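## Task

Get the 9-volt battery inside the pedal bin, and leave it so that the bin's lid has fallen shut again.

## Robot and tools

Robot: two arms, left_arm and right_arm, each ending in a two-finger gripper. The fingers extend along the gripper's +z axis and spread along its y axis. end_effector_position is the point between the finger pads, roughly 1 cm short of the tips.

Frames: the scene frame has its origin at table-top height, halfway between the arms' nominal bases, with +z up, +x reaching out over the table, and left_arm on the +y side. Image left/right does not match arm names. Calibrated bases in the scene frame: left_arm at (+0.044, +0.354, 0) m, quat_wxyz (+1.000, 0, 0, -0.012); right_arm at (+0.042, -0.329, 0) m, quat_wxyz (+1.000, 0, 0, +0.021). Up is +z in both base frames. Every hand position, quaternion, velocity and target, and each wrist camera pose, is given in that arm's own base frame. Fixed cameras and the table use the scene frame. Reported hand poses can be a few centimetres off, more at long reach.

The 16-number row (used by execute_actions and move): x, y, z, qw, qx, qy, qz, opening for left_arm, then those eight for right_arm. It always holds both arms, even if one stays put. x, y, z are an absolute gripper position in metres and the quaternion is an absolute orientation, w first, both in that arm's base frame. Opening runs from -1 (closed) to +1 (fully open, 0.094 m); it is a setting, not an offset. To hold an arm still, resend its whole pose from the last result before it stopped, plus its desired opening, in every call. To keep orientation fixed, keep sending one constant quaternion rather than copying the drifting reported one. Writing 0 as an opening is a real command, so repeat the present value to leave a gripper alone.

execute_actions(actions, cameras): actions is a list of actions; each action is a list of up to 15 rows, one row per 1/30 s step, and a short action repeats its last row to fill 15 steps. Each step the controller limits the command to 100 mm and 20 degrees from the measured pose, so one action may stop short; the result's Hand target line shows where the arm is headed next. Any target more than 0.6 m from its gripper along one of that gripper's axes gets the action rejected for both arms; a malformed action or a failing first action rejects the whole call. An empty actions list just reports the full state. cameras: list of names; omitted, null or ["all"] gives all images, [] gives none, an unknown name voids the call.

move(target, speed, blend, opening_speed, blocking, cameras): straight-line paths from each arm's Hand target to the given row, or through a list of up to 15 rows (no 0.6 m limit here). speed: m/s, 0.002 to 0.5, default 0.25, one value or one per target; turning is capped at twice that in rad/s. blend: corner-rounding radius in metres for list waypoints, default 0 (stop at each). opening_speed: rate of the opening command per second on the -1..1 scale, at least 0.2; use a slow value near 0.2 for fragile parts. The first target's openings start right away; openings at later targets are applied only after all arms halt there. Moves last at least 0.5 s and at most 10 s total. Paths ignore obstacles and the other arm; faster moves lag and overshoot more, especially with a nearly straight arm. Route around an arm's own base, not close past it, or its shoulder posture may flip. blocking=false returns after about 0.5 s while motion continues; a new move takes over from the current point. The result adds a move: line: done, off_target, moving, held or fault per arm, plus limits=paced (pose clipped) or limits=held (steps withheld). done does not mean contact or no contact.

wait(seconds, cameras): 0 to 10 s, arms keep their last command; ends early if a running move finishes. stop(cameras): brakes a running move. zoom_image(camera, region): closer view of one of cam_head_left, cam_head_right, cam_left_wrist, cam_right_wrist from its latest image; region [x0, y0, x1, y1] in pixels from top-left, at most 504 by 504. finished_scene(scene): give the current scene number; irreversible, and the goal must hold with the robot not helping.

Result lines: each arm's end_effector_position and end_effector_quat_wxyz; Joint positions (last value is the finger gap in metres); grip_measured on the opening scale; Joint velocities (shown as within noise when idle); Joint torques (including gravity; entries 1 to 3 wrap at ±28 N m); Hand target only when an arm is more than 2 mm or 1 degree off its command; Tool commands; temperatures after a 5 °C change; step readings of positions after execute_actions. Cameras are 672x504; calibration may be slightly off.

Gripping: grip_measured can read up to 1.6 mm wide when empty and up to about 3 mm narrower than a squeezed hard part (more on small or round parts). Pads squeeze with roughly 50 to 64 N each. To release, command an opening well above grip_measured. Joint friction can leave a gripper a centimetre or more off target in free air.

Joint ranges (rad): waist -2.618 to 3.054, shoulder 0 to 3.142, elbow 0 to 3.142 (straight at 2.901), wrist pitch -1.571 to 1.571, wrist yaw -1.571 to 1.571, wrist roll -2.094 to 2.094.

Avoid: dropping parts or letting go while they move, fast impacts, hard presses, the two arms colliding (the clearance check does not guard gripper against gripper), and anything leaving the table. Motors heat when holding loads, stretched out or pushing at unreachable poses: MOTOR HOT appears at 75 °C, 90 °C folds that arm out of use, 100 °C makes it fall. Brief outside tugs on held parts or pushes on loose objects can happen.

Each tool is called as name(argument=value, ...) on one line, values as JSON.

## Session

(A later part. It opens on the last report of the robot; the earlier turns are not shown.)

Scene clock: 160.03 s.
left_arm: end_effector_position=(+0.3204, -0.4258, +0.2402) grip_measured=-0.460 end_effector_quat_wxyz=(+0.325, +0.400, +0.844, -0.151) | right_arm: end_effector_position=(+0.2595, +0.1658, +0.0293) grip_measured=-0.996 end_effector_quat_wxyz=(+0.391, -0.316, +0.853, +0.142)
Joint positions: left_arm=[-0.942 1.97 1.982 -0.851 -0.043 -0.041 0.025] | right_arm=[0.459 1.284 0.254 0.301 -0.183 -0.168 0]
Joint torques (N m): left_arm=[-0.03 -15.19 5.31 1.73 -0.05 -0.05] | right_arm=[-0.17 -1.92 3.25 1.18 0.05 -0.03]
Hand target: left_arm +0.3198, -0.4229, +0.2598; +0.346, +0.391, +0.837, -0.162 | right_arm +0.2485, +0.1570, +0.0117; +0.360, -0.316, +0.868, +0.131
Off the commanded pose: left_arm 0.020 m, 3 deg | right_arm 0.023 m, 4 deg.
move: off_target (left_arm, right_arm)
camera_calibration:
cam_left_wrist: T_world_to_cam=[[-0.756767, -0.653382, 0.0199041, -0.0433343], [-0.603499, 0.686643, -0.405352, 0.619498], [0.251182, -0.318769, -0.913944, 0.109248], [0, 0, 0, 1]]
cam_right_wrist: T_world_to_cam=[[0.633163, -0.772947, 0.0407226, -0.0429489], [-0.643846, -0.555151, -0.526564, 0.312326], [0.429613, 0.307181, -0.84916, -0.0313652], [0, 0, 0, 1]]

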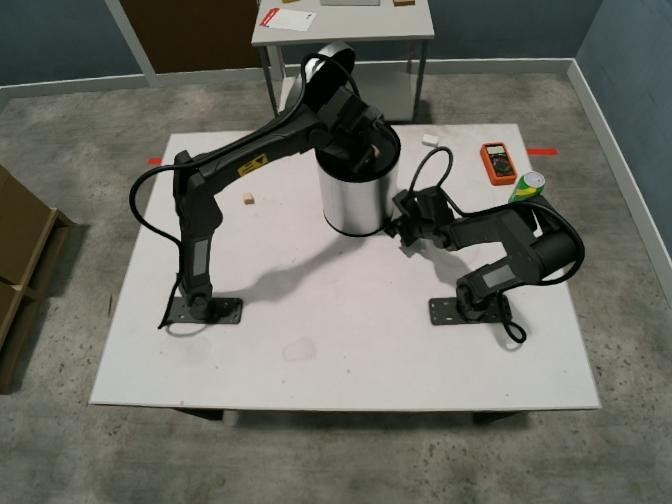

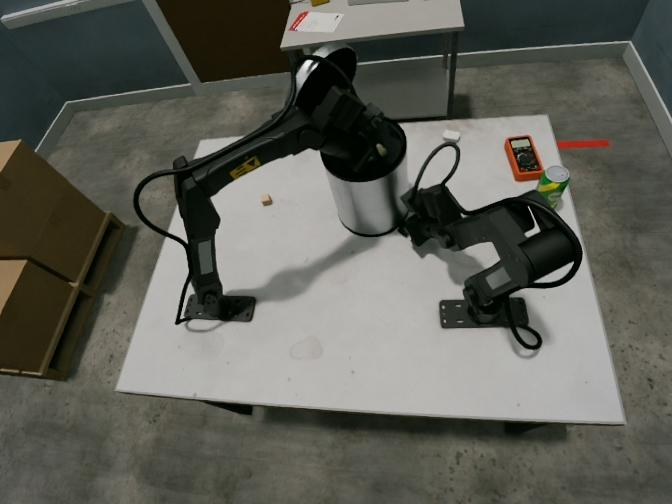

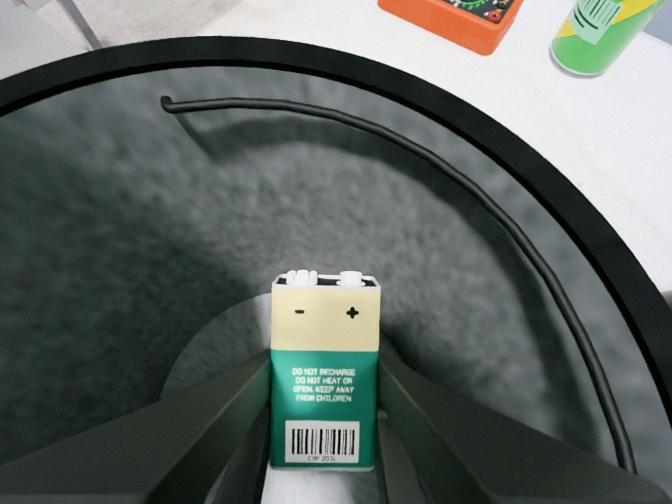

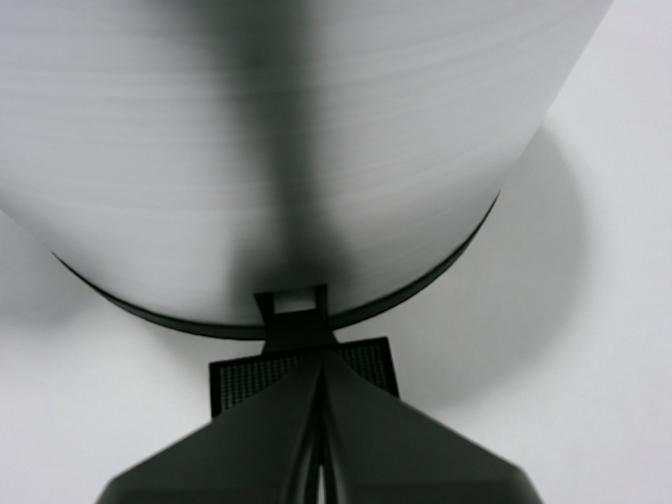

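move(target=[[0.32,-0.423,0.26,0.347,0.391,0.837,-0.162,0.1,0.249,0.157,0.011,0.36,-0.316,0.868,0.131,-1]], cameras=["cam_left_wrist"])

move(target=[[0.31,-0.41,0.36,0.347,0.391,0.837,-0.162,0.1,0.249,0.157,0.011,0.36,-0.316,0.868,0.131,-1],[0.22,-0.18,0.36,0.347,0.391,0.837,-0.162,0.1,0.249,0.157,0.011,0.36,-0.316,0.868,0.131,-1]])

Scene clock: 166.43 s.
Off the commanded pose: left_arm 0.016 m, 2 deg | right_arm 0.023 m, 4 deg.
move: off_target (left_arm, right_arm)
camera_calibration:
cam_left_wrist: T_world_to_cam=[[-0.756914, -0.65318, 0.0209171, -0.0435832], [-0.600548, 0.682587, -0.416433, 0.621704], [0.257728, -0.327766, -0.908926, 0.105228], [0, 0, 0, 1]]
Images, in order: cam_left_wrist.

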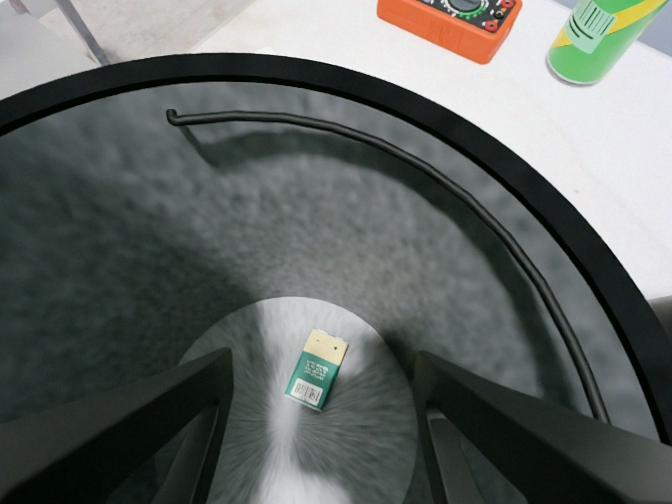

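Scene clock: 168.77 s.
left_arm: end_effector_position=(+0.2232, -0.1816, +0.3670) grip_measured=+0.098 end_effector_quat_wxyz=(+0.360, +0.387, +0.834, -0.161) | right_arm: end_effector_position=(+0.2595, +0.1658, +0.0293) grip_measured=-0.996 end_effector_quat_wxyz=(+0.391, -0.316, +0.853, +0.142)
Joint positions: left_arm=[-0.552 1.218 1.734 -1.3 0.218 0.226 0.052] | right_arm=[0.459 1.284 0.254 0.301 -0.183 -0.168 0]
Joint torques (N m): left_arm=[0.49 -2.65 3.96 1.38 0.21 0.11] | right_arm=[-0.14 -2 3.26 1.18 0.04 -0.04]
Hand target: left_arm +0.2199, -0.1800, +0.3602; +0.347, +0.391, +0.837, -0.162 | right_arm +0.2485, +0.1570, +0.0117; +0.360, -0.316, +0.868, +0.131
Off the commanded pose: left_arm 0.008 m, 2 deg | right_arm 0.023 m, 4 deg.
move: off_target (right_arm)
camera_calibration:
cam_left_wrist: T_world_to_cam=[[-0.74634, -0.665375, 0.0158746, 0.0370848], [-0.591257, 0.651874, -0.474842, 0.461013], [0.3056, -0.363779, -0.879928, 0.294559], [0, 0, 0, 1]]
cam_right_wrist: T_world_to_cam=[[0.633163, -0.772947, 0.0407226, -0.0429489], [-0.643846, -0.555151, -0.526564, 0.312326], [0.429613, 0.307181, -0.84916, -0.0313652], [0, 0, 0, 1]]

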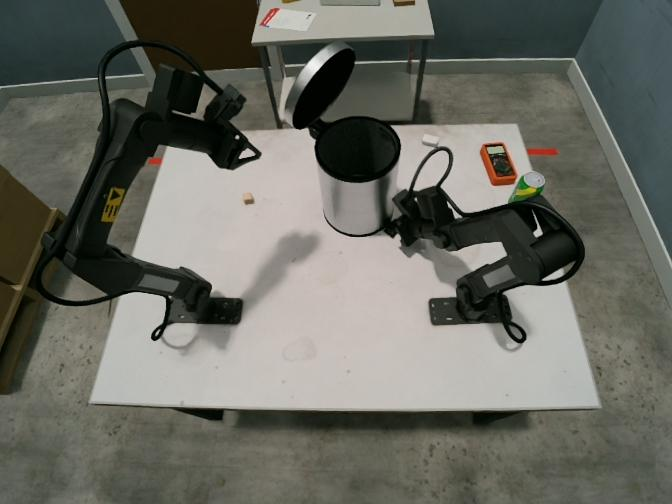

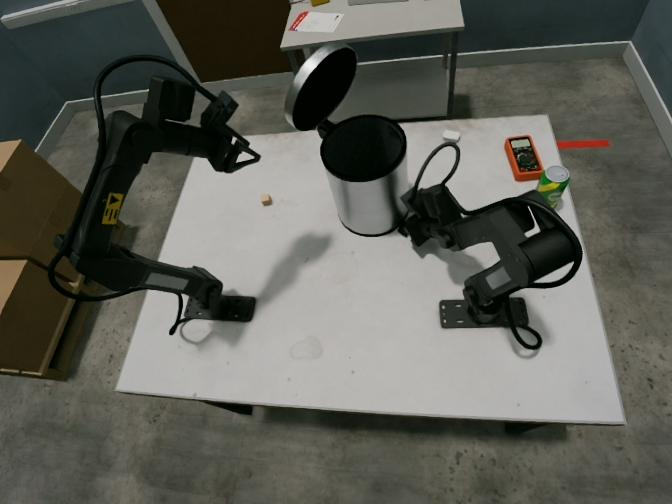

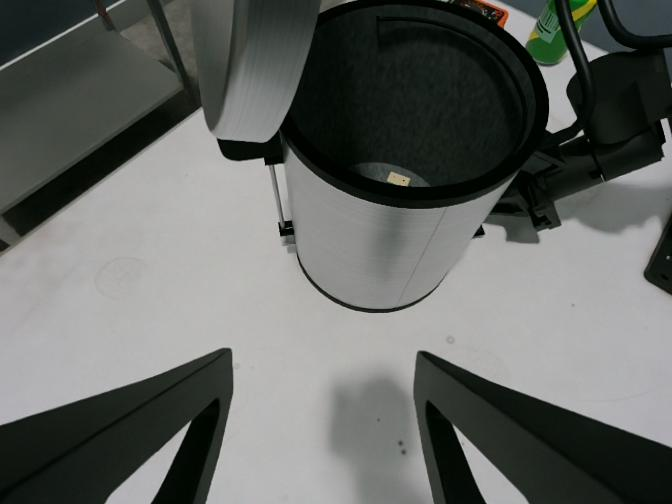

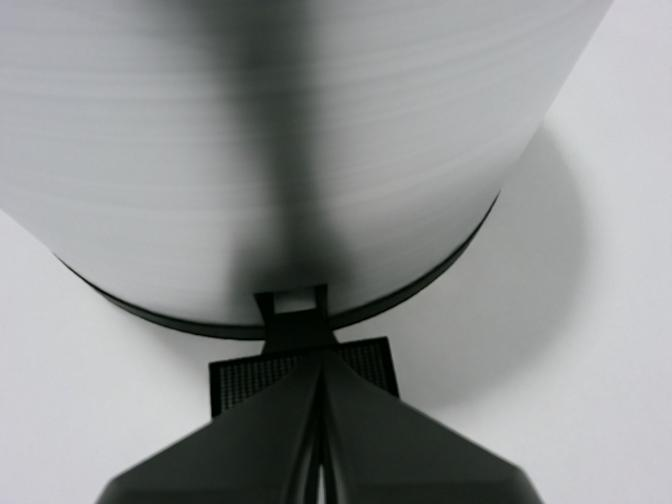

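move(target=[[0.22,-0.18,0.36,0.347,0.391,0.837,-0.162,0.1,0.255,0.163,0.09,0.36,-0.316,0.868,0.131,-1],[0.22,-0.18,0.36,0.347,0.391,0.837,-0.162,0.1,0.225,0.135,0.12,0.36,-0.316,0.868,0.131,-1]], speed=[0.06,0.15], cameras=["cam_head_left","cam_right_wrist"])

Scene clock: 175.93 s.
left_arm: end_effector_position=(+0.2229, -0.1817, +0.3669) grip_measured=+0.098 end_effector_quat_wxyz=(+0.360, +0.388, +0.833, -0.161) | right_arm: end_effector_position=(+0.2214, +0.1327, +0.1066) grip_measured=-0.996 end_effector_quat_wxyz=(+0.346, -0.314, +0.875, +0.127)
Joint positions: left_arm=[-0.552 1.218 1.734 -1.3 0.22 0.227 0.052] | right_arm=[0.396 0.825 0.491 -0.505 -0.203 -0.215 0]
Joint torques (N m): left_arm=[0.5 -2.69 3.99 1.39 0.21 0.11] | right_arm=[-0.36 -1.66 7.86 1.37 -0.26 -0.04]
Hand target: left_arm +0.2200, -0.1800, +0.3602; +0.347, +0.391, +0.837, -0.162 | right_arm +0.2249, +0.1350, +0.1198; +0.360, -0.316, +0.868, +0.131
Off the commanded pose: left_arm 0.008 m, 2 deg | right_arm 0.014 m, 2 deg.
move: off_target (right_arm)
camera_calibration:
cam_right_wrist: T_world_to_cam=[[0.623117, -0.78143, 0.0330559, -0.0433782], [-0.694479, -0.572233, -0.436174, 0.313942], [0.359755, 0.248831, -0.899255, 0.0893831], [0, 0, 0, 1]]
Images, in order: cam_head_left, cam_right_wrist.

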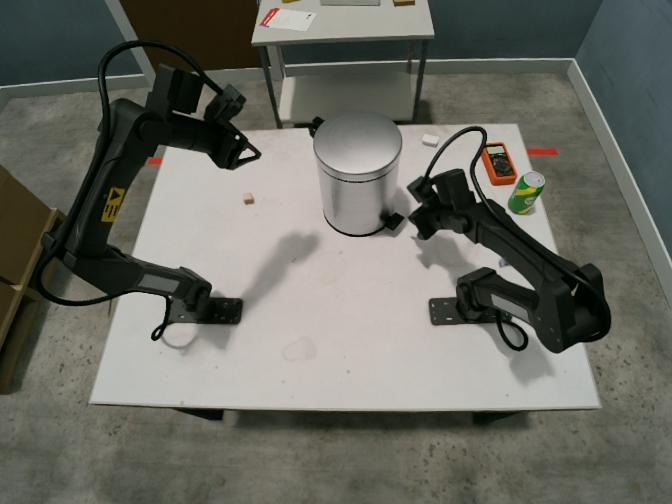

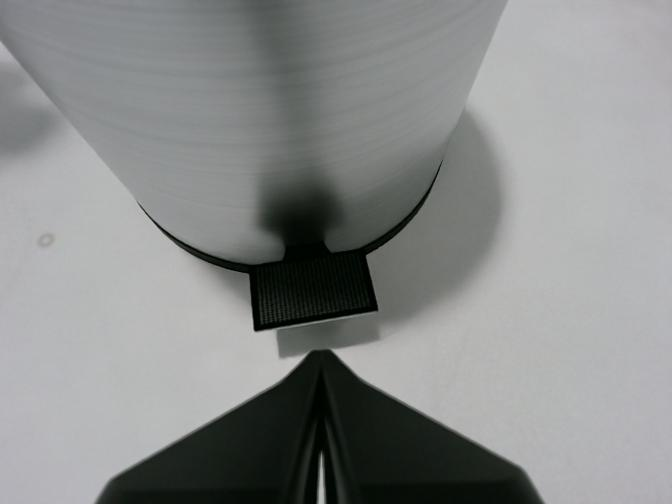

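Closed.

finished_scene(scene=1)

The scene is finished: the task was done.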